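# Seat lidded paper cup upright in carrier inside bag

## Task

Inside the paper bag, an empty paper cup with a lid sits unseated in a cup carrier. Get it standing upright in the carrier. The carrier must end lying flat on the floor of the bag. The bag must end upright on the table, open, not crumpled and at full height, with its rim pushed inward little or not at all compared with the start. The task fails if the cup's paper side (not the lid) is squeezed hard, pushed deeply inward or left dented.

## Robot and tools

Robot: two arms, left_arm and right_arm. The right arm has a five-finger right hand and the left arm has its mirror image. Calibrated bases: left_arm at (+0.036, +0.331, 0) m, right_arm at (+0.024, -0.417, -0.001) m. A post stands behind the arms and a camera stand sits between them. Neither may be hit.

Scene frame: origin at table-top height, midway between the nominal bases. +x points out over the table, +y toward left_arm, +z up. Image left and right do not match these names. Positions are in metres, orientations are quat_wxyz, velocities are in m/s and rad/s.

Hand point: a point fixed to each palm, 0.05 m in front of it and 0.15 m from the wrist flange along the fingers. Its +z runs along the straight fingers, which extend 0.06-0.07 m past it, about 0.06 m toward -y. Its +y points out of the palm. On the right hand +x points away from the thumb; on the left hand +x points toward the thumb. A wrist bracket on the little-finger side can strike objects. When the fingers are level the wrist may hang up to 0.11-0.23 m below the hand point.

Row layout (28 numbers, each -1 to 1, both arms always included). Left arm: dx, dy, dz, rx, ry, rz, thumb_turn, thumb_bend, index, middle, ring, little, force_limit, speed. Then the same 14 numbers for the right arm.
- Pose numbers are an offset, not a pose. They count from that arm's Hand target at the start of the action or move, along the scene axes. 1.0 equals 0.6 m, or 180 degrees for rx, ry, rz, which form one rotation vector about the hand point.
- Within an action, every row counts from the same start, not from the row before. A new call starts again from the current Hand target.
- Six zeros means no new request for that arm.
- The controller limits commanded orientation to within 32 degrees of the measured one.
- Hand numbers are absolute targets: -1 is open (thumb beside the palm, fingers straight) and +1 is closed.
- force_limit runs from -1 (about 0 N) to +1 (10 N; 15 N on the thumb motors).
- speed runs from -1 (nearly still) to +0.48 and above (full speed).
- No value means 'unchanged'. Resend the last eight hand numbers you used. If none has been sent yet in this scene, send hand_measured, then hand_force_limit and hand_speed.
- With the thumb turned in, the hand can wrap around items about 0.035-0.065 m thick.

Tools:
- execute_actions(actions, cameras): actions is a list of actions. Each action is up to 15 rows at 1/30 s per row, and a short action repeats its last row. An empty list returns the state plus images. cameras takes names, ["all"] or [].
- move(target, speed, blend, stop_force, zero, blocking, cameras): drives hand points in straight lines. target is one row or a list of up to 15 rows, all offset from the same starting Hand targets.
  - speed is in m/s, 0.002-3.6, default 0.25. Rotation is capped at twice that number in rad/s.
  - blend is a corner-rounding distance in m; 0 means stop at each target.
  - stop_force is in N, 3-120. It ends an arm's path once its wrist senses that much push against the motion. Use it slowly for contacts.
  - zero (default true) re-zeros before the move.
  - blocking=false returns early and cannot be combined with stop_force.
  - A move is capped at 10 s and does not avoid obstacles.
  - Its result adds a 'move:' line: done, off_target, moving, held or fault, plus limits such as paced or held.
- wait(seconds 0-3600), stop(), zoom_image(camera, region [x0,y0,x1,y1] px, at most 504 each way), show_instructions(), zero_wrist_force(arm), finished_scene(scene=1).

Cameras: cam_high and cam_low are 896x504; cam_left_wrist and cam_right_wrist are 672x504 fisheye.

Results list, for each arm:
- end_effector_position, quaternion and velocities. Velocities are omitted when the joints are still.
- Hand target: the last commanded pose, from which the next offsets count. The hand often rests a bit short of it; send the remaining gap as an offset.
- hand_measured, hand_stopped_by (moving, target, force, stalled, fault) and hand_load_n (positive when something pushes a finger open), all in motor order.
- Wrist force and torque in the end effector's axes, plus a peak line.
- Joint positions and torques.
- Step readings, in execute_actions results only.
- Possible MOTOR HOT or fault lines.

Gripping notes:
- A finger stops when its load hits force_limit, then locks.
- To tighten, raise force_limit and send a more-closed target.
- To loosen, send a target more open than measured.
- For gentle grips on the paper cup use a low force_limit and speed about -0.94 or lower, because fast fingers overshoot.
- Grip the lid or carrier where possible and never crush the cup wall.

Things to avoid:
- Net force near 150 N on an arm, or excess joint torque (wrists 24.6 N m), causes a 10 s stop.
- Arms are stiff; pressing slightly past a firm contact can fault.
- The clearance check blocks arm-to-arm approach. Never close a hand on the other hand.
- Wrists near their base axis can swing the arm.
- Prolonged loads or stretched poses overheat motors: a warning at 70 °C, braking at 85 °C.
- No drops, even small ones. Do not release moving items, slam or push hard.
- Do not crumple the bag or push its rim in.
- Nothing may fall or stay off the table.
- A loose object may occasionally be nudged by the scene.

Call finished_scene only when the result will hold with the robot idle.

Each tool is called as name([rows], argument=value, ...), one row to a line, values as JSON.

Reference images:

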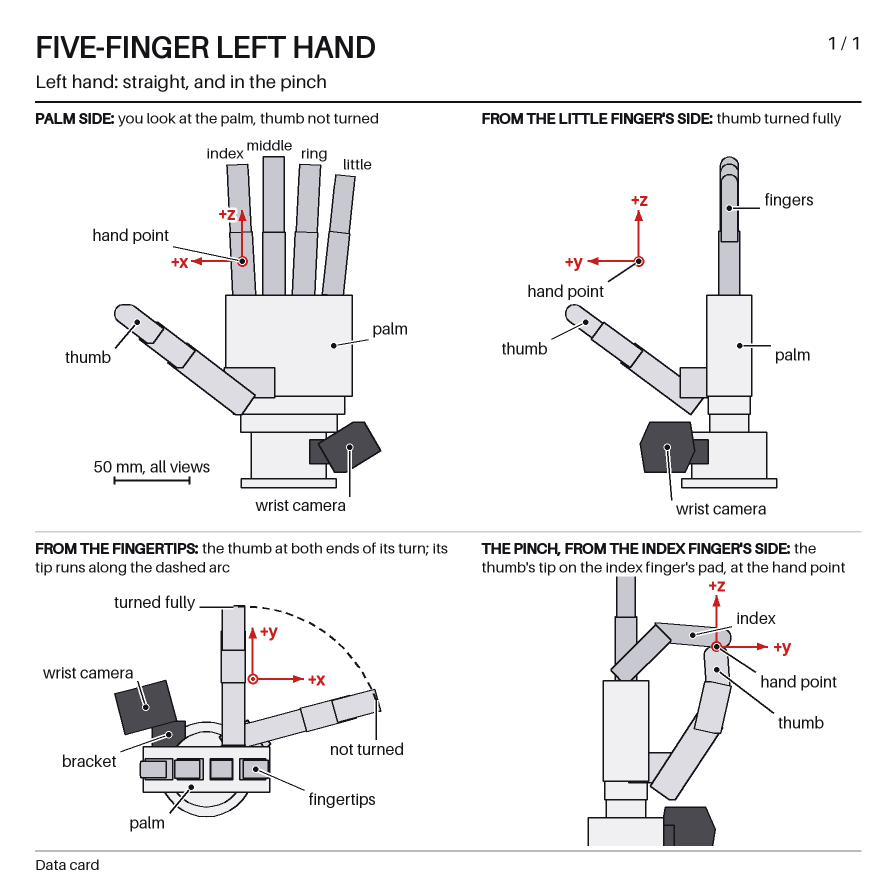

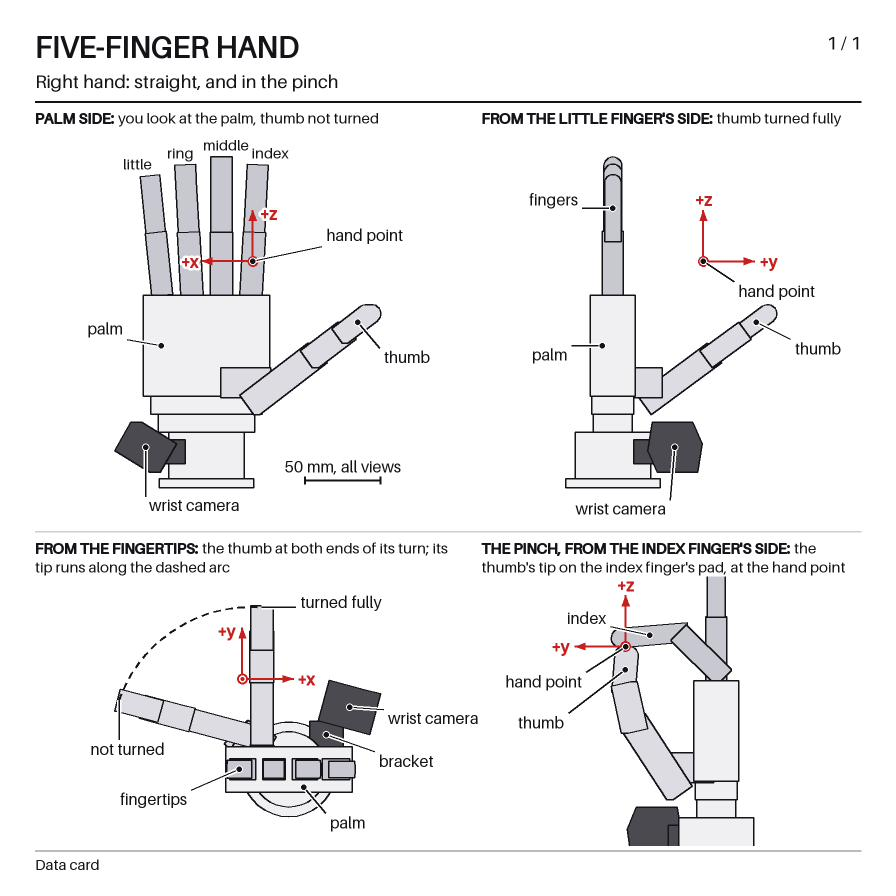

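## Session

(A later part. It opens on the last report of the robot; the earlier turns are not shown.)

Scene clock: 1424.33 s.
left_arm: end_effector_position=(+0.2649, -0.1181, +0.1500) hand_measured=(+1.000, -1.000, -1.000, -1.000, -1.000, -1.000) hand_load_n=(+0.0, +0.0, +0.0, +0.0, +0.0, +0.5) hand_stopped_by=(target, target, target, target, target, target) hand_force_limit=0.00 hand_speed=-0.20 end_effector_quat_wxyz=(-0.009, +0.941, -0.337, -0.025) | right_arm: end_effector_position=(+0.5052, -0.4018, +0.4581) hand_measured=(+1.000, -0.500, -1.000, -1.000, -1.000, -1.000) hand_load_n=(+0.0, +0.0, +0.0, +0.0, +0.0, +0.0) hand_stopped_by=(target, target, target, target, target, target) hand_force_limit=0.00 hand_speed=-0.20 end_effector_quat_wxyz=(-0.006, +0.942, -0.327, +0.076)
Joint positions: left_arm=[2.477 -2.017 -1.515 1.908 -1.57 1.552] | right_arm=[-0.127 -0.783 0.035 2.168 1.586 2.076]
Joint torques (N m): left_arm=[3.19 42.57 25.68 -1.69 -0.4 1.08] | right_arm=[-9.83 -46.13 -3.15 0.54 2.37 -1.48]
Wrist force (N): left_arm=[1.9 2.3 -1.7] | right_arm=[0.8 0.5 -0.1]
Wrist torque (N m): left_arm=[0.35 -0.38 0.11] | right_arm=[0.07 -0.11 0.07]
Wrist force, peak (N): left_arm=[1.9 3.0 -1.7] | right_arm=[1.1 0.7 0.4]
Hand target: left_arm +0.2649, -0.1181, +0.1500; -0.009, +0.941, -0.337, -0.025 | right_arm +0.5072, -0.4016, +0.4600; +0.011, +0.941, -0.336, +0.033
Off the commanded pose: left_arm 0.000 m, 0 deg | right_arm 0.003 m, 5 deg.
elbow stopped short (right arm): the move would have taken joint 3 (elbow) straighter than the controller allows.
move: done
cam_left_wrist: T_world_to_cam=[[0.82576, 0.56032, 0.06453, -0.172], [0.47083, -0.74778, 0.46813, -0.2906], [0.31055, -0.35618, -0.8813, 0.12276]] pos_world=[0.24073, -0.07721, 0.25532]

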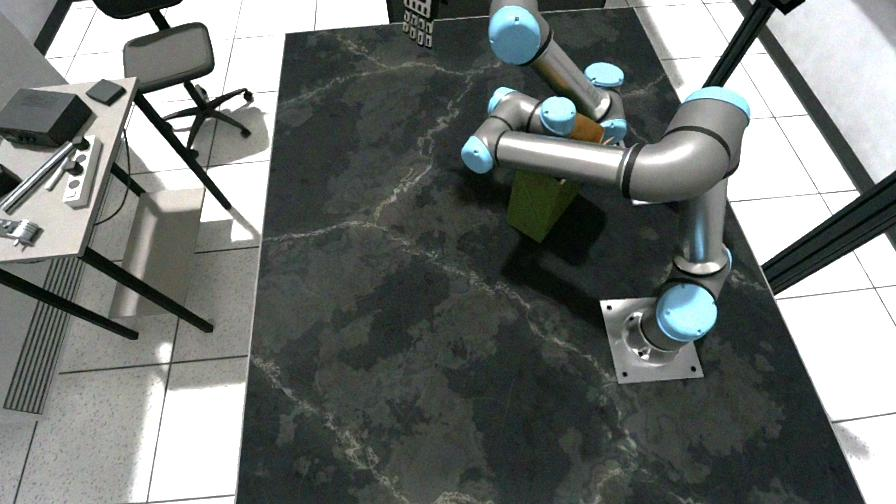

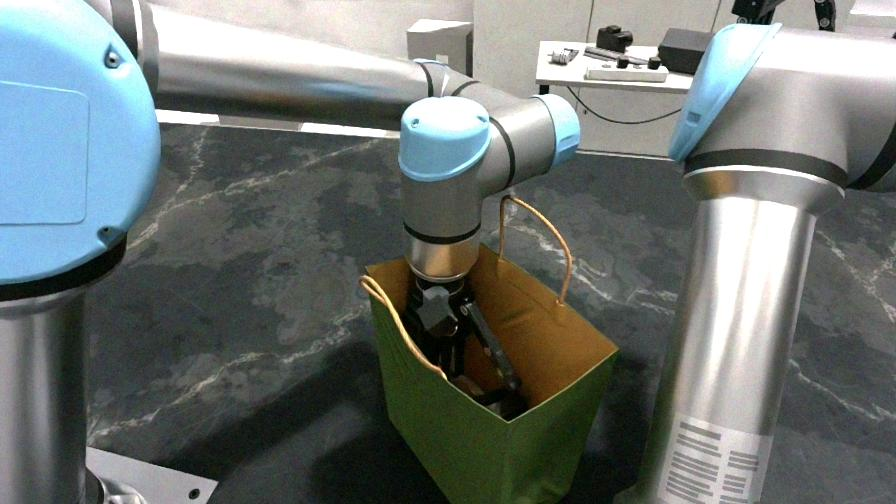

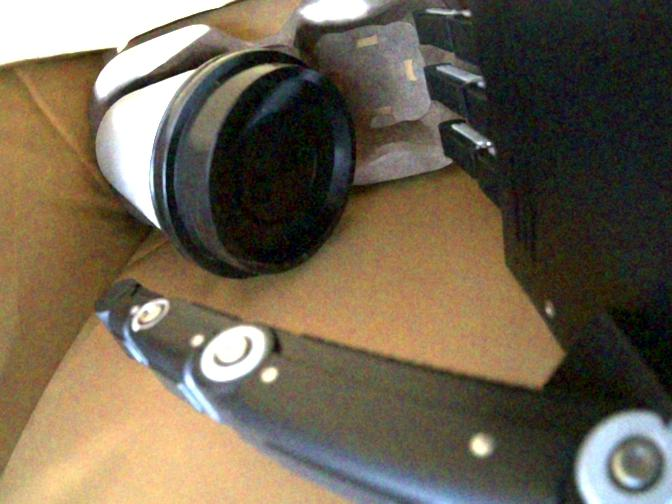

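move([
  [0.0122,0.0148,0,0,0,0, 1, -1, -0.7, -0.7, -0.7, -0.7, -0.8, -0.8, 0,0,0,0,0,0, 1, -0.5, -1, -1, -1, -1, 0, -0.2],
  [0.0122,0.0148,-0.0578,0,0,0, 1, -1, -0.7, -0.7, -0.7, -0.7, -0.8, -0.8, 0,0,0,0,0,0, 1, -0.5, -1, -1, -1, -1, 0, -0.2],
], cameras=["cam_low","cam_left_wrist"], speed=0.025, stop_force=4)

zoom_image(camera="cam_left_wrist", region=[60, 0, 520, 345])

zoom_image(camera="cam_low", region=[330, 100, 700, 504])

Scene clock: 1558.40 s.
left_arm: end_effector_position=(+0.2722, -0.1092, +0.1419) hand_measured=(+1.000, -1.000, -0.700, -0.700, -0.700, -0.700) hand_load_n=(+0.0, +0.0, +0.0, +0.0, +0.0, +0.5) hand_stopped_by=(target, target, target, target, target, target) hand_force_limit=-0.80 hand_speed=-0.80 end_effector_quat_wxyz=(-0.009, +0.941, -0.337, -0.025) | right_arm: end_effector_position=(+0.5052, -0.4018, +0.4581) hand_measured=(+1.000, -0.500, -1.000, -1.000, -1.000, -1.000) hand_load_n=(+0.0, +0.0, +0.0, +0.0, +0.0, +0.0) hand_stopped_by=(target, target, target, target, target, target) hand_force_limit=0.00 hand_speed=-0.20 end_effector_quat_wxyz=(-0.006, +0.942, -0.327, +0.076)
Joint positions: left_arm=[2.503 -2.017 -1.538 1.931 -1.571 1.578] | right_arm=[-0.127 -0.783 0.035 2.168 1.586 2.076]
Joint torques (N m): left_arm=[1.74 37.79 20.95 -0.63 -1.33 -0.55] | right_arm=[-9.49 -46.03 -3.13 0.51 2.3 -1.41]
Wrist force (N): left_arm=[1.7 2.5 -5.5] | right_arm=[0.7 0.6 -0.1]
Wrist torque (N m): left_arm=[0.69 -0.42 0.11] | right_arm=[0.07 -0.10 0.06]
Wrist force, peak (N): left_arm=[1.7 2.3 -6.3] | right_arm=[1.1 0.7 -0.1]
Hand target: left_arm +0.2722, -0.1092, +0.1419; -0.009, +0.941, -0.337, -0.025 (not the last commanded pose) | right_arm +0.5072, -0.4016, +0.4600; +0.011, +0.941, -0.336, +0.033
Off the commanded pose: left_arm 0.027 m, 0 deg | right_arm 0.003 m, 5 deg.
elbow stopped short (right arm): the move would have taken joint 3 (elbow) straighter than the controller allows.
move: contact (left_arm); path passed 1 of 2 targets
cam_left_wrist: T_world_to_cam=[[0.82573, 0.56035, 0.0646, -0.1825], [0.47082, -0.74776, 0.46817, -0.28355], [0.31065, -0.35617, -0.88127, 0.1164]] pos_world=[0.24803, -0.06831, 0.24712]

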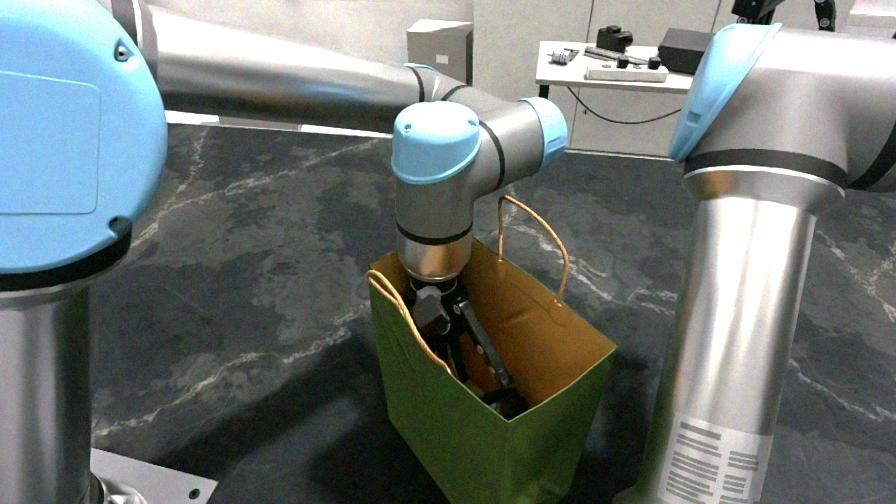

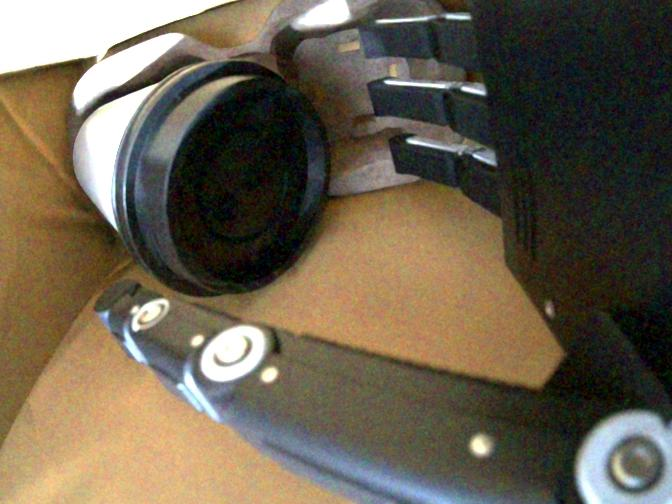

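Scaled by 1.096 from the camera's image (finer frame: 960x720).

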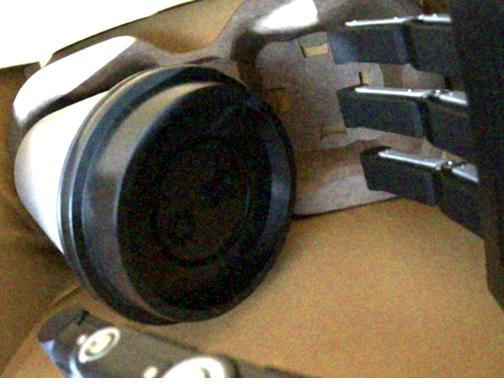

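Scaled by 1.248 from the camera's image (finer frame: 1280x720).

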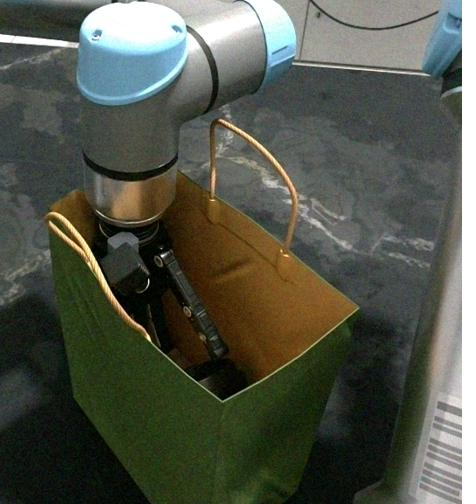

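move([
  [0,0,0.0968,0,0,0, 1, -1, -0.7, -0.7, -0.7, -0.7, -0.8, -0.8, 0,0,0,0,0,0, 1, -0.5, -1, -1, -1, -1, 0, -0.2],
  [-0.0199,-0.0242,0.0968,0,0,0, 1, -1, -0.4, -0.4, 0.95, 0.95, -0.8, -0.5, 0,0,0,0,0,0, 1, -0.5, -1, -1, -1, -1, 0, -0.2],
  [-0.0199,-0.0242,0.0968,0,0,0, 1, 0.6, -0.4, -0.4, 0.95, 0.95, -0.8, -0.5, 0,0,0,0,0,0, 1, -0.5, -1, -1, -1, -1, 0, -0.2],
], cameras=["cam_low","cam_left_wrist","cam_high"], speed=0.05)

zoom_image(camera="cam_left_wrist", region=[60, 0, 520, 345])

zoom_image(camera="cam_low", region=[330, 100, 700, 504])

Scene clock: 1676.97 s.
left_arm: end_effector_position=(+0.2603, -0.1237, +0.2000) hand_measured=(+1.000, +0.600, -0.400, -0.400, +0.950, +0.950) hand_load_n=(+0.0, +0.0, +0.0, +0.0, +0.5, +0.0) hand_stopped_by=(target, target, target, target, target, target) hand_force_limit=-0.80 hand_speed=-0.50 end_effector_quat_wxyz=(-0.009, +0.941, -0.337, -0.025) | right_arm: end_effector_position=(+0.5052, -0.4018, +0.4581) hand_measured=(+1.000, -0.500, -1.000, -1.000, -1.000, -1.000) hand_load_n=(+0.0, +0.0, +0.0, +0.0, +0.0, +0.0) hand_stopped_by=(target, target, target, target, target, target) hand_force_limit=0.00 hand_speed=-0.20 end_effector_quat_wxyz=(-0.006, +0.942, -0.327, +0.076)
Joint positions: left_arm=[2.461 -1.984 -1.429 1.79 -1.569 1.535] | right_arm=[-0.127 -0.783 0.035 2.168 1.586 2.076]
Joint torques (N m): left_arm=[7.54 43.17 12.92 -2.12 -2.75 3.1] | right_arm=[-9.09 -45.88 -3.3 0.47 2.06 -1.47]
Wrist force (N): left_arm=[1.6 2.4 -1.9] | right_arm=[0.5 0.2 0.1]
Wrist torque (N m): left_arm=[0.38 -0.33 0.02] | right_arm=[0.02 -0.09 0.04]
Wrist force, peak (N): left_arm=[1.9 2.5 -5.9] | right_arm=[1.1 0.7 -0.1]
Hand target: left_arm +0.2603, -0.1237, +0.2000; -0.009, +0.941, -0.337, -0.025 | right_arm +0.5072, -0.4016, +0.4600; +0.011, +0.941, -0.336, +0.033
Off the commanded pose: left_arm 0.000 m, 0 deg | right_arm 0.003 m, 5 deg.
elbow stopped short (right arm): the move would have taken joint 3 (elbow) straighter than the controller allows.
move: done
cam_left_wrist: T_world_to_cam=[[0.82573, 0.56035, 0.0646, -0.1683], [0.47082, -0.74776, 0.46817, -0.31599], [0.31065, -0.35617, -0.88127, 0.16614]] pos_world=[0.23613, -0.08281, 0.30522]
Images, in order (width x height): cam_high 896x504, cam_low 896x504, cam_left_wrist 672x504.

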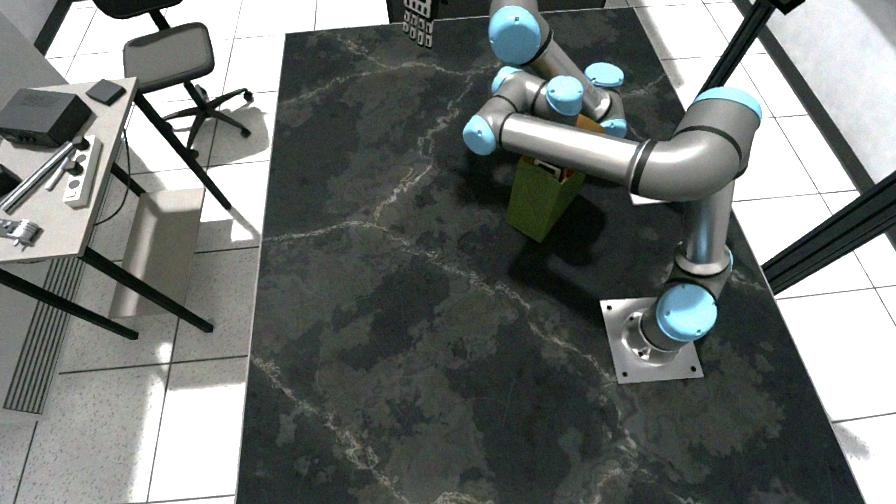

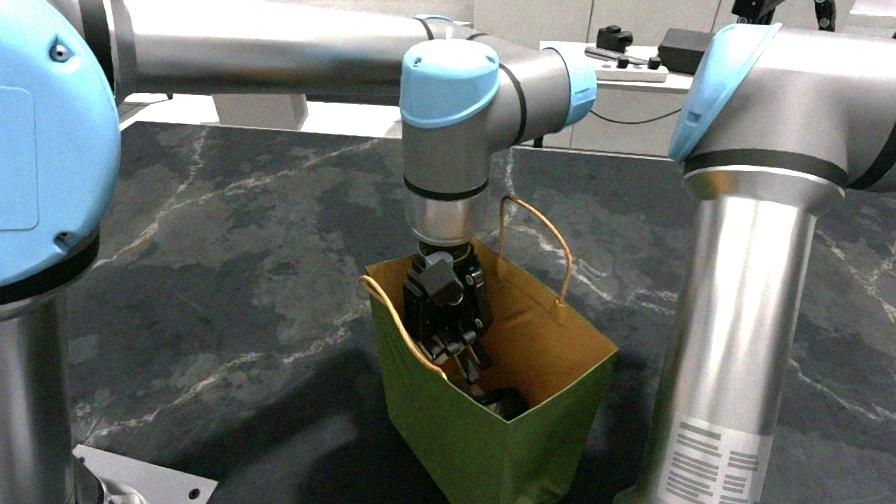

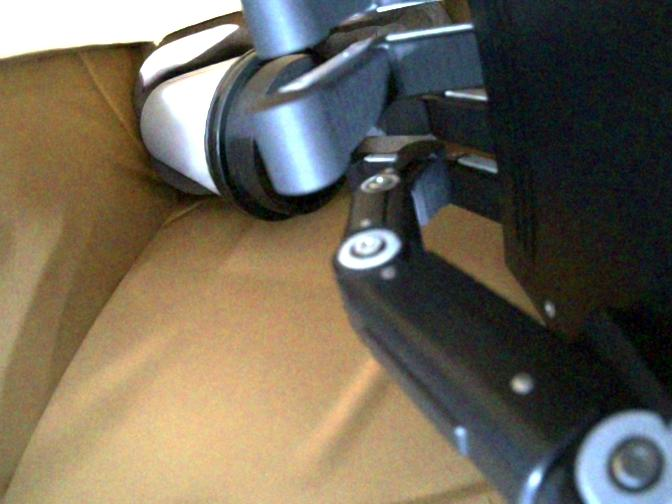

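Scaled by 1.096 from the camera's image (finer frame: 960x720).

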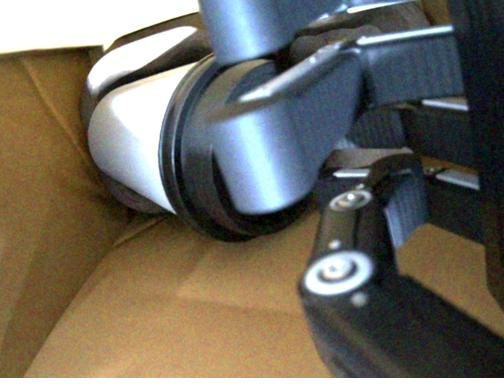

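Scaled by 1.248 from the camera's image (finer frame: 1280x720).

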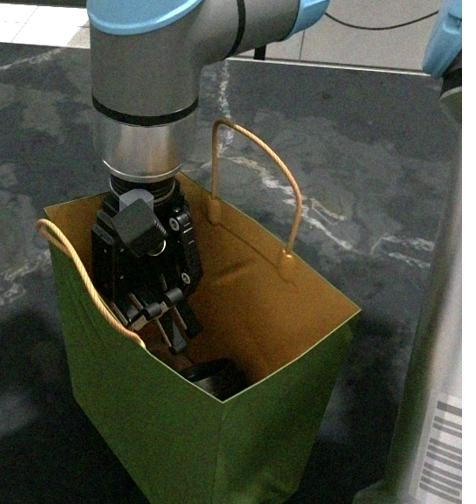

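move([
  [0,0,0,0,0,0, 1, -1, -0.4, -0.4, 0.2, 0.2, -0.8, -0.5, 0,0,0,0,0,0, 1, -0.5, -1, -1, -1, -1, 0, -0.2],
  [0,0,-0.0417,0,0,0, 1, -1, -0.4, -0.4, 0.2, 0.2, -0.8, -0.5, 0,0,0,0,0,0, 1, -0.5, -1, -1, -1, -1, 0, -0.2],
], cameras=["cam_left_wrist","cam_low"], speed=0.04)

zoom_image(camera="cam_left_wrist", region=[60, 0, 520, 345])

Scene clock: 1720.77 s.
left_arm: end_effector_position=(+0.2602, -0.1237, +0.1748) hand_measured=(+1.000, -1.000, -0.400, -0.400, +0.200, +0.200) hand_load_n=(+0.0, +0.0, +0.0, +0.0, +0.0, +0.0) hand_stopped_by=(target, target, target, target, target, target) hand_force_limit=-0.80 hand_speed=-0.50 end_effector_quat_wxyz=(-0.009, +0.941, -0.337, -0.025) | right_arm: end_effector_position=(+0.5052, -0.4018, +0.4581) hand_measured=(+1.000, -0.500, -1.000, -1.000, -1.000, -1.000) hand_load_n=(+0.0, +0.0, +0.0, +0.0, +0.0, -0.5) hand_stopped_by=(target, target, target, target, target, target) hand_force_limit=0.00 hand_speed=-0.20 end_effector_quat_wxyz=(-0.006, +0.942, -0.327, +0.076)
Joint positions: left_arm=[2.461 -2.002 -1.47 1.848 -1.569 1.535] | right_arm=[-0.127 -0.783 0.035 2.168 1.586 2.076]
Joint torques (N m): left_arm=[6.61 42.11 26.55 -4.25 -2.36 3.06] | right_arm=[-9.85 -46.69 -3.25 0.52 2.14 -1.19]
Wrist force (N): left_arm=[1.6 2.5 -2.0] | right_arm=[1.1 0.4 -0.4]
Wrist torque (N m): left_arm=[0.40 -0.33 0.02] | right_arm=[0.08 -0.17 0.09]
Wrist force, peak (N): left_arm=[1.8 3.0 -2.1] | right_arm=[1.2 0.5 0.0]
Hand target: left_arm +0.2603, -0.1237, +0.1749; -0.009, +0.941, -0.337, -0.025 | right_arm +0.5072, -0.4016, +0.4600; +0.011, +0.941, -0.336, +0.033
Off the commanded pose: left_arm 0.000 m, 0 deg | right_arm 0.003 m, 5 deg.
elbow stopped short (right arm): the move would have taken joint 3 (elbow) straighter than the controller allows.
move: done
cam_left_wrist: T_world_to_cam=[[0.82575, 0.56034, 0.06454, -0.16667], [0.47091, -0.74786, 0.46792, -0.3042], [0.31046, -0.35598, -0.88141, 0.14411]] pos_world=[0.23613, -0.08281, 0.28012]
Images, in order (width x height): cam_low 896x504, cam_left_wrist 672x504.

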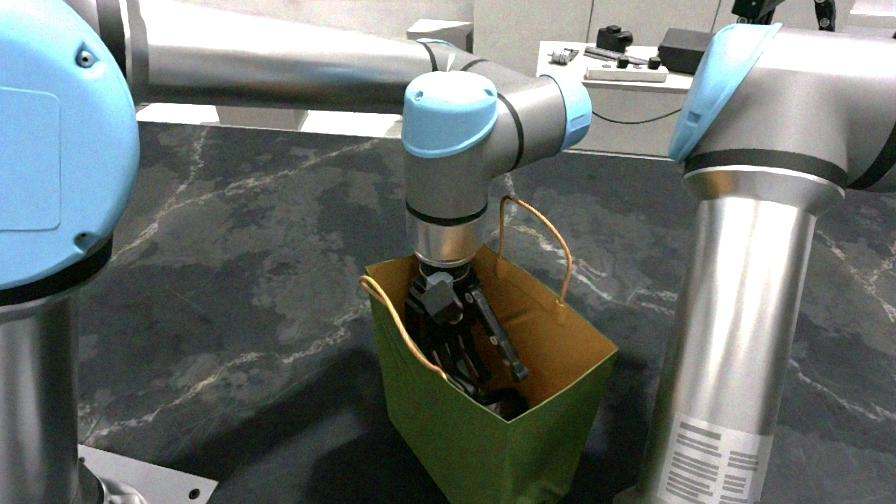

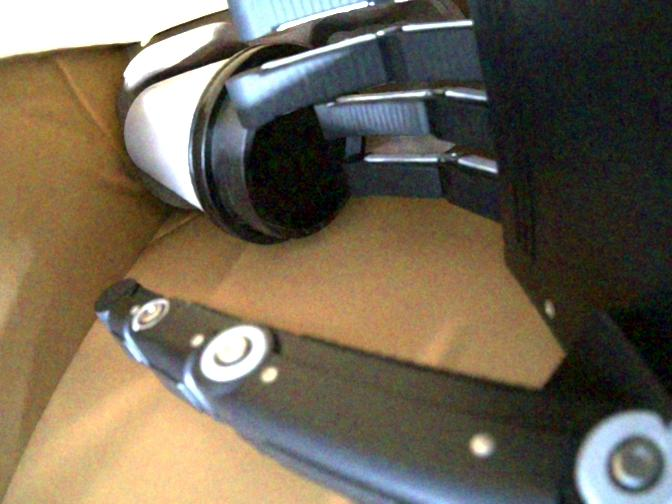

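Scaled by 1.096 from the camera's image (finer frame: 960x720).

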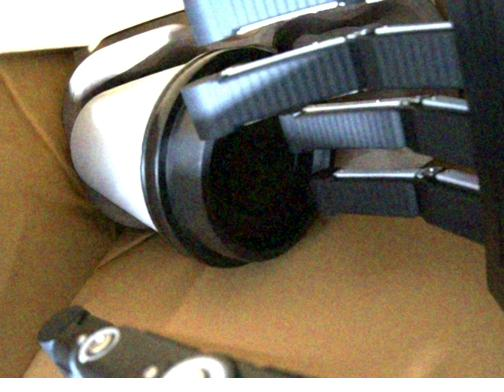

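move(target=[-0.0318,-0.0386,0,0,0,0, 1, -1, -0.4, -0.4, 0.2, 0.2, -0.8, -0.5, 0,0,0,0,0,0, 1, -0.5, -1, -1, -1, -1, 0, -0.2], cameras=["cam_left_wrist","cam_low"], speed=0.025, stop_force=4)

zoom_image(camera="cam_left_wrist", region=[60, 0, 520, 345])

Scene clock: 1732.57 s.
left_arm: end_effector_position=(+0.2412, -0.1469, +0.1749) hand_measured=(+1.000, -1.000, -0.400, -0.400, +0.200, +0.200) hand_load_n=(+0.0, +0.0, +0.0, +0.0, +0.0, +0.0) hand_stopped_by=(target, target, target, target, target, target) hand_force_limit=-0.80 hand_speed=-0.50 end_effector_quat_wxyz=(-0.009, +0.941, -0.337, -0.025) | right_arm: end_effector_position=(+0.5052, -0.4018, +0.4581) hand_measured=(+1.000, -0.500, -1.000, -1.000, -1.000, -1.000) hand_load_n=(+0.0, +0.0, +0.0, +0.0, +0.0, -0.5) hand_stopped_by=(target, target, target, target, target, target) hand_force_limit=0.00 hand_speed=-0.20 end_effector_quat_wxyz=(-0.006, +0.942, -0.327, +0.076)
Joint positions: left_arm=[2.395 -2.026 -1.434 1.836 -1.566 1.47] | right_arm=[-0.127 -0.783 0.035 2.168 1.586 2.076]
Joint torques (N m): left_arm=[7.94 43.65 7.9 -1 0.92 3.19] | right_arm=[-9.1 -46.82 -4.27 0.42 2.22 -1.34]
Wrist force (N): left_arm=[1.7 1.5 -2.6] | right_arm=[0.7 0.3 -0.2]
Wrist torque (N m): left_arm=[0.35 -0.39 0.14] | right_arm=[0.04 -0.11 0.06]
Wrist force, peak (N): left_arm=[1.8 3.1 -1.8] | right_arm=[1.2 0.4 0.1]
Hand target: left_arm +0.2412, -0.1469, +0.1749; -0.009, +0.941, -0.337, -0.025 | right_arm +0.5072, -0.4016, +0.4600; +0.011, +0.941, -0.336, +0.033
Off the commanded pose: left_arm 0.000 m, 0 deg | right_arm 0.003 m, 5 deg.
elbow stopped short (right arm): the move would have taken joint 3 (elbow) straighter than the controller allows.
move: done
cam_left_wrist: T_world_to_cam=[[0.82576, 0.56032, 0.06453, -0.13795], [0.47083, -0.74778, 0.46813, -0.31256], [0.31055, -0.35618, -0.8813, 0.14184]] pos_world=[0.21703, -0.10591, 0.28022]
Images, in order (width x height): cam_low 896x504, cam_left_wrist 672x504.

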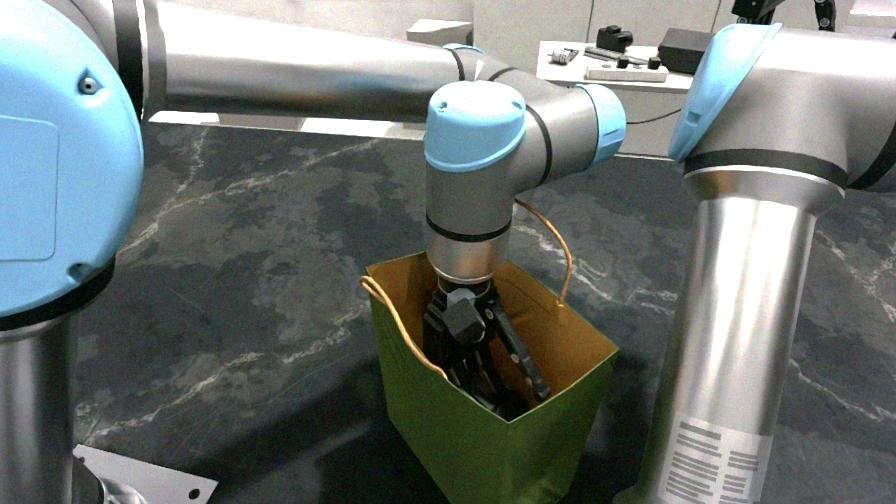

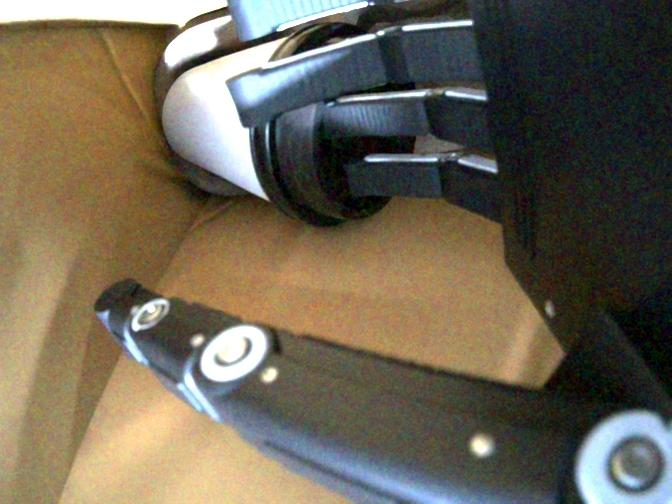

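Scaled by 1.096 from the camera's image (finer frame: 960x720).

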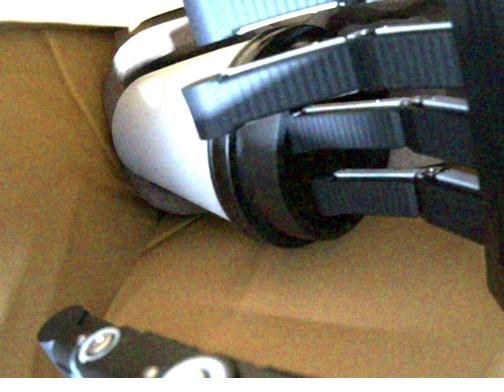

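move(target=[-0.0212,-0.0257,0,0,0,0, 1, -1, -0.4, -0.4, 0.2, 0.2, -0.8, -0.5, 0,0,0,0,0,0, 1, -0.5, -1, -1, -1, -1, 0, -0.2], cameras=["cam_left_wrist","cam_low"], speed=0.02, stop_force=4, zero=false)

zoom_image(camera="cam_left_wrist", region=[60, 0, 520, 345])

Scene clock: 1744.00 s.
left_arm: end_effector_position=(+0.2374, -0.1515, +0.1750) hand_measured=(+1.000, -1.000, -0.400, -0.400, +0.200, +0.200) hand_load_n=(+0.0, +0.0, +0.0, -1.0, +0.0, +0.0) hand_stopped_by=(target, target, target, target, target, target) hand_force_limit=-0.80 hand_speed=-0.50 end_effector_quat_wxyz=(-0.009, +0.941, -0.337, -0.025) | right_arm: end_effector_position=(+0.5052, -0.4018, +0.4581) hand_measured=(+1.000, -0.500, -1.000, -1.000, -1.000, -1.000) hand_load_n=(+0.0, +0.0, +0.0, +0.0, +0.0, +0.0) hand_stopped_by=(target, target, target, target, target, target) hand_force_limit=0.00 hand_speed=-0.20 end_effector_quat_wxyz=(-0.006, +0.942, -0.327, +0.076)
Joint positions: left_arm=[2.382 -2.031 -1.426 1.834 -1.565 1.457] | right_arm=[-0.127 -0.783 0.035 2.168 1.586 2.076]
Joint torques (N m): left_arm=[-6.46 42.8 7.51 -0.5 -2.3 0.9] | right_arm=[-9.43 -47 -4.03 0.51 2.09 -1.25]
Wrist force (N): left_arm=[1.6 -0.7 -5.7] | right_arm=[0.6 0.4 -0.1]
Wrist torque (N m): left_arm=[0.38 -0.49 0.12] | right_arm=[0.05 -0.10 0.05]
Wrist force, peak (N): left_arm=[1.4 -2.2 -6.8] | right_arm=[1.1 0.6 -0.2]
Hand target: left_arm +0.2374, -0.1515, +0.1750; -0.009, +0.941, -0.337, -0.025 (not the last commanded pose) | right_arm +0.5072, -0.4016, +0.4600; +0.011, +0.941, -0.336, +0.033
Off the commanded pose: left_arm 0.014 m, 0 deg | right_arm 0.003 m, 5 deg.
elbow stopped short (right arm): the move would have taken joint 3 (elbow) straighter than the controller allows.
move: contact (left_arm)
cam_left_wrist: T_world_to_cam=[[0.82571, 0.56038, 0.06467, -0.13226], [0.4708, -0.74774, 0.46821, -0.31423], [0.31073, -0.35616, -0.88125, 0.14133]] pos_world=[0.21323, -0.11051, 0.28022]
Images, in order (width x height): cam_low 896x504, cam_left_wrist 672x504.

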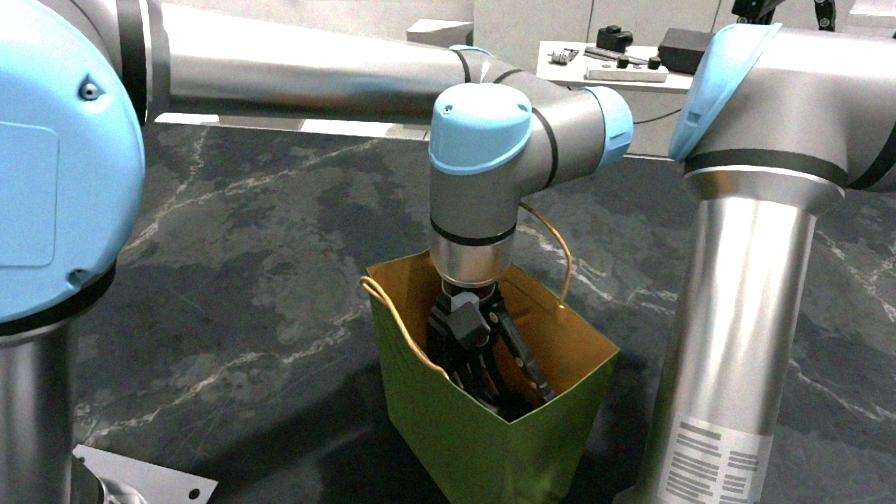

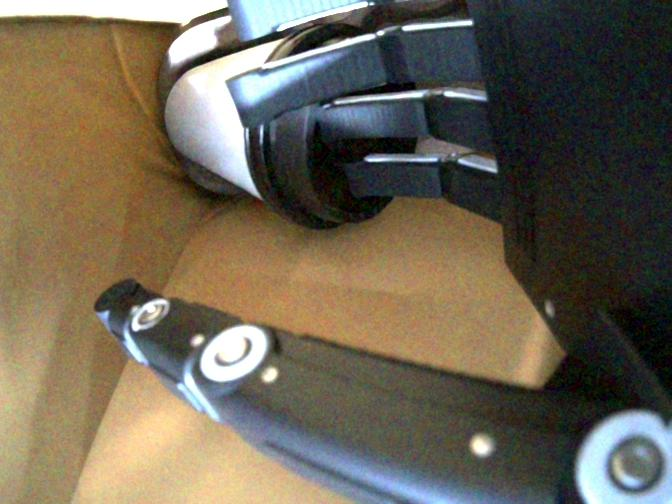

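Scaled by 1.096 from the camera's image (finer frame: 960x720).

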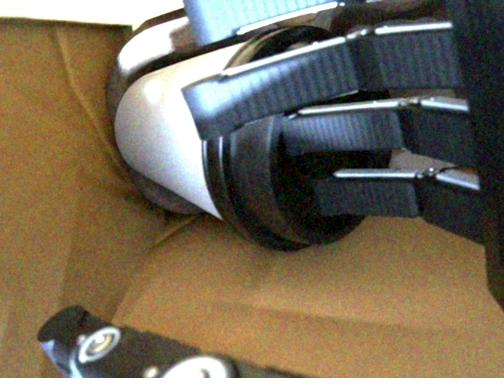

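move([
  [0.0056,0.0068,0,0,0,0, 1, -1, -0.4, -0.4, 0.2, 0.2, -0.8, -0.5, 0,0,0,0,0,0, 1, -0.5, -1, -1, -1, -1, 0, -0.2],
  [0.0056,0.0068,0.0583,0,0,0, 1, -1, -0.6, -0.6, -0.8, -0.8, -0.8, -0.5, 0,0,0,0,0,0, 1, -0.5, -1, -1, -1, -1, 0, -0.2],
  [0.056,0.0682,0.0583,0.0643,-0.0529,0, 1, 0.7, -0.6, -0.6, -0.8, -0.8, -0.8, -0.5, 0,0,0,0,0,0, 1, -0.5, -1, -1, -1, -1, 0, -0.2],
], cameras=["cam_left_wrist","cam_low","cam_high"], speed=0.05)

zoom_image(camera="cam_left_wrist", region=[60, 0, 520, 345])

zoom_image(camera="cam_low", region=[330, 100, 700, 504])

Scene clock: 1952.47 s.
left_arm: end_effector_position=(+0.2710, -0.1106, +0.2099) hand_measured=(+1.000, +0.700, -0.600, -0.600, -0.800, -0.800) hand_load_n=(+0.0, +0.0, +0.0, +0.0, +0.0, +0.0) hand_stopped_by=(target, target, target, target, target, target) hand_force_limit=-0.80 hand_speed=-0.50 end_effector_quat_wxyz=(-0.132, +0.934, -0.331, +0.020) | right_arm: end_effector_position=(+0.5052, -0.4018, +0.4581) hand_measured=(+1.000, -0.500, -1.000, -1.000, -1.000, -1.000) hand_load_n=(+0.0, +0.0, +0.0, +0.0, +0.0, +0.0) hand_stopped_by=(target, target, target, target, target, target) hand_force_limit=0.00 hand_speed=-0.20 end_effector_quat_wxyz=(-0.006, +0.942, -0.327, +0.076)
Joint positions: left_arm=[2.352 -2.02 -1.342 1.699 -1.822 1.408] | right_arm=[-0.127 -0.783 0.035 2.168 1.586 2.076]
Joint torques (N m): left_arm=[8.74 41.58 9.49 -1.08 2.35 3.27] | right_arm=[-9.81 -46.71 -3.58 0.46 2.1 -1.22]
Wrist force (N): left_arm=[2.1 2.8 -1.8] | right_arm=[0.7 0.4 -0.1]
Wrist torque (N m): left_arm=[0.42 -0.42 0.19] | right_arm=[0.05 -0.12 0.06]
Wrist force, peak (N): left_arm=[1.8 -0.6 -5.9] | right_arm=[1.2 0.7 -0.3]
Hand target: left_arm +0.2710, -0.1106, +0.2099; -0.132, +0.934, -0.331, +0.020 | right_arm +0.5072, -0.4016, +0.4600; +0.011, +0.941, -0.336, +0.033
Off the commanded pose: left_arm 0.000 m, 0 deg | right_arm 0.003 m, 5 deg.
elbow stopped short (right arm): the move would have taken joint 3 (elbow) straighter than the controller allows.
move: done
cam_left_wrist: T_world_to_cam=[[0.79435, 0.52238, 0.31003, -0.23237], [0.39995, -0.8339, 0.38033, -0.28772], [0.45722, -0.17812, -0.87134, 0.15424]] pos_world=[0.22913, -0.09107, 0.31586]
Images, in order (width x height): cam_high 896x504, cam_low 896x504, cam_left_wrist 672x504.

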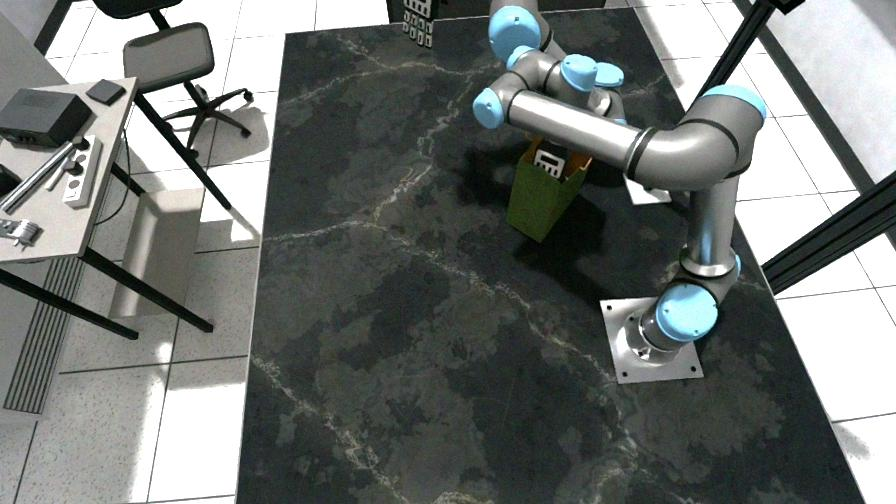

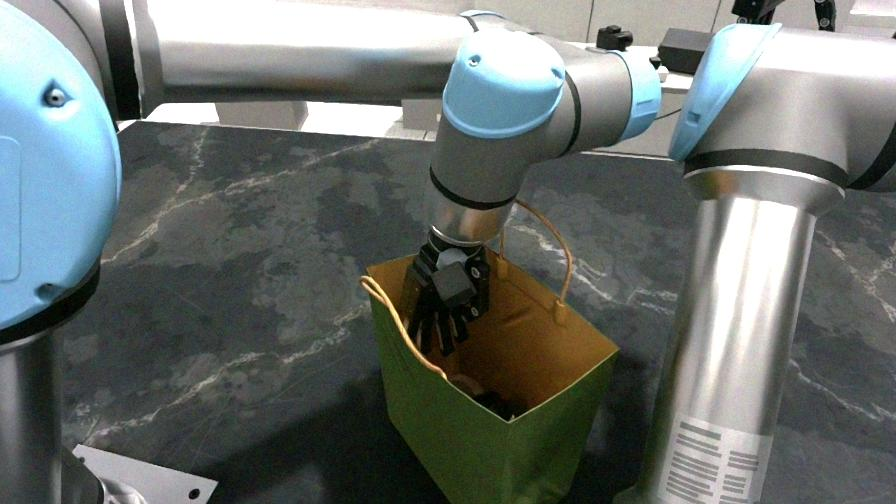

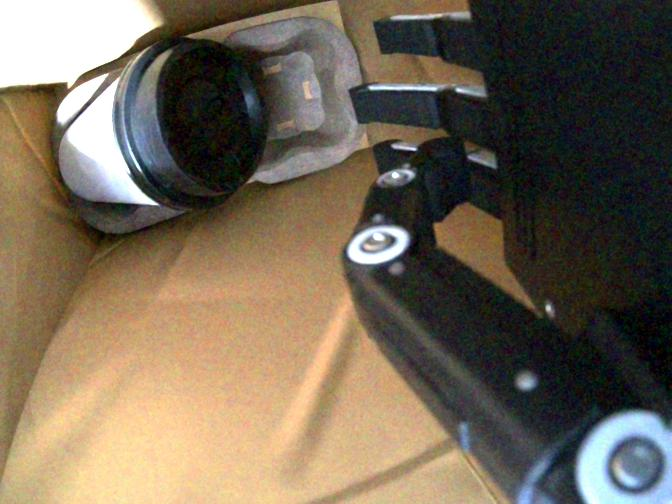

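Scaled by 1.096 from the camera's image (finer frame: 960x720).

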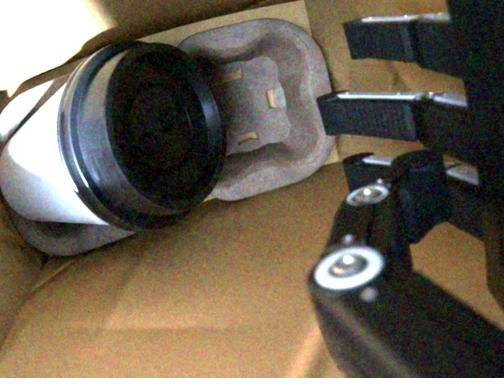

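Scaled by 1.248 from the camera's image (finer frame: 1280x720).

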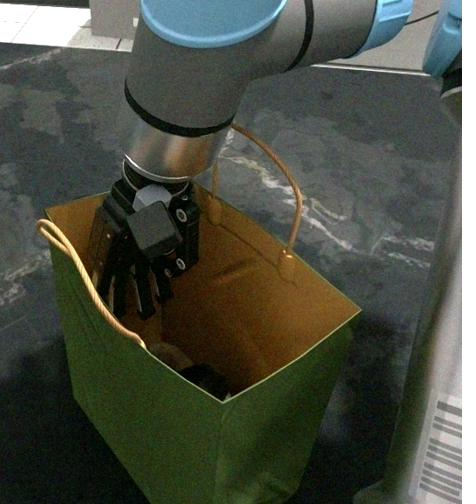

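zoom_image(camera="cam_left_wrist", region=[40, 0, 400, 250])

Scaled by 1.400 from the camera's image (finer frame: 960x720).

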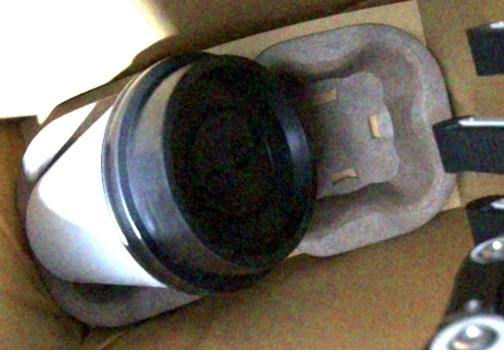

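move(target=[0,0,-0.133,0,0,0, 1, 0.7, -0.6, -0.6, -0.8, -0.8, -0.8, -0.5, 0,0,0,0,0,0, 1, -0.5, -1, -1, -1, -1, 0, -0.2], cameras=["cam_left_wrist","cam_low","cam_high"], speed=0.04, stop_force=4)

zoom_image(camera="cam_left_wrist", region=[0, 0, 460, 345])

zoom_image(camera="cam_low", region=[330, 100, 700, 504])

Scene clock: 2020.43 s.
left_arm: end_effector_position=(+0.2710, -0.1106, +0.1301) hand_measured=(+1.000, +0.700, -0.600, -0.600, -0.800, -0.800) hand_load_n=(+0.0, +0.5, +0.0, +0.0, +0.0, +0.0) hand_stopped_by=(target, target, target, target, target, target) hand_force_limit=-0.80 hand_speed=-0.50 end_effector_quat_wxyz=(-0.132, +0.934, -0.331, +0.020) | right_arm: end_effector_position=(+0.5052, -0.4018, +0.4581) hand_measured=(+1.000, -0.500, -1.000, -1.000, -1.000, -1.000) hand_load_n=(+0.0, +0.0, +0.0, +0.0, +0.0, +0.0) hand_stopped_by=(target, target, target, target, target, target) hand_force_limit=0.00 hand_speed=-0.20 end_effector_quat_wxyz=(-0.006, +0.942, -0.327, +0.076)
Joint positions: left_arm=[2.352 -2.078 -1.467 1.883 -1.822 1.408] | right_arm=[-0.127 -0.783 0.035 2.168 1.586 2.076]
Joint torques (N m): left_arm=[4.01 45.35 24.74 -1.82 0.68 0.94] | right_arm=[-9.38 -46.69 -2.98 0.57 2 -1.26]
Wrist force (N): left_arm=[2.2 2.9 -1.9] | right_arm=[0.7 0.3 -0.1]
Wrist torque (N m): left_arm=[0.44 -0.43 0.20] | right_arm=[0.03 -0.10 0.05]
Wrist force, peak (N): left_arm=[2.2 3.0 -2.2] | right_arm=[1.0 0.5 -0.8]
Hand target: left_arm +0.2710, -0.1106, +0.1301; -0.132, +0.934, -0.331, +0.020 | right_arm +0.5072, -0.4016, +0.4600; +0.011, +0.941, -0.336, +0.033
Off the commanded pose: left_arm 0.000 m, 0 deg | right_arm 0.003 m, 5 deg.
elbow stopped short (right arm): the move would have taken joint 3 (elbow) straighter than the controller allows.
move: done
cam_left_wrist: T_world_to_cam=[[0.79439, 0.52237, 0.30996, -0.20762], [0.39996, -0.83391, 0.3803, -0.25736], [0.45714, -0.17813, -0.87138, 0.08473]] pos_world=[0.22913, -0.09107, 0.23606]
Images, in order (width x height): cam_high 896x504, cam_low 896x504, cam_left_wrist 672x504.

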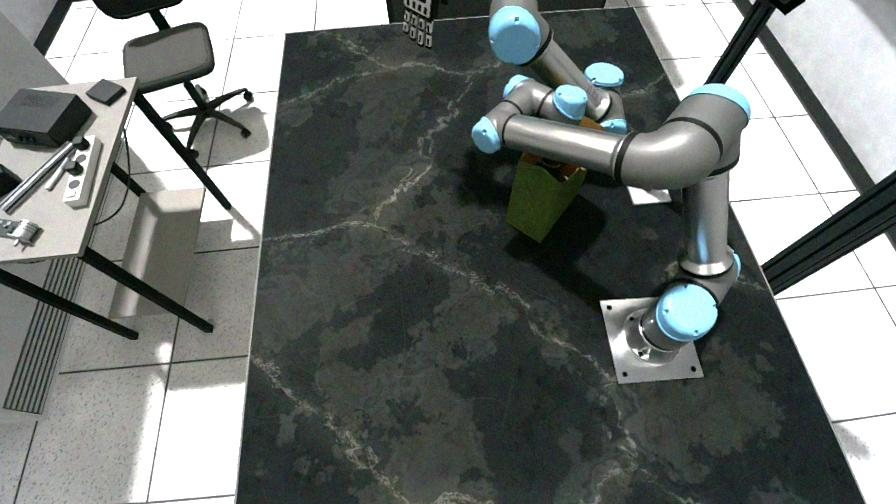

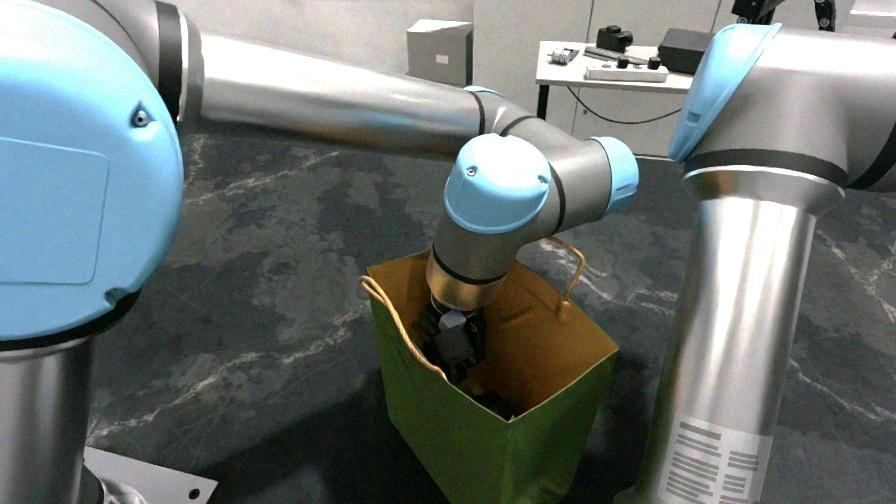

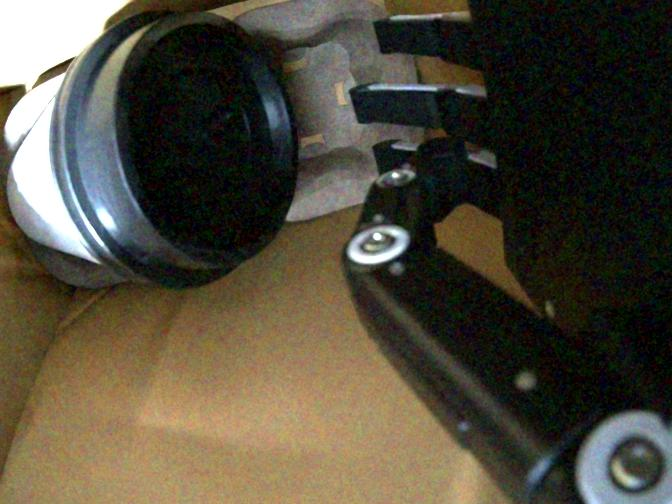

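Scaled by 1.096 from the camera's image (finer frame: 960x720).

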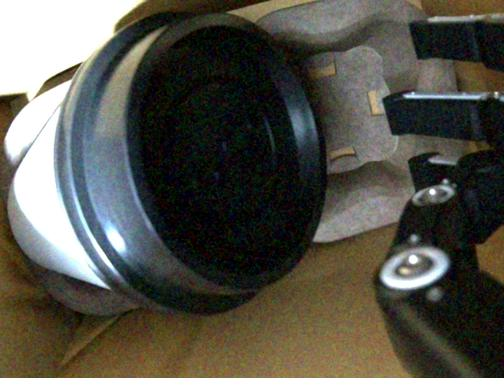

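Scaled by 1.248 from the camera's image (finer frame: 1280x720).

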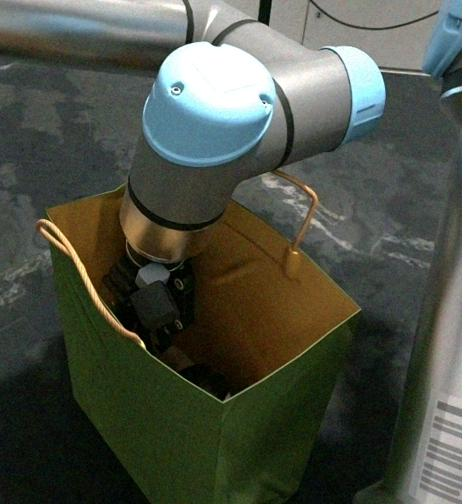

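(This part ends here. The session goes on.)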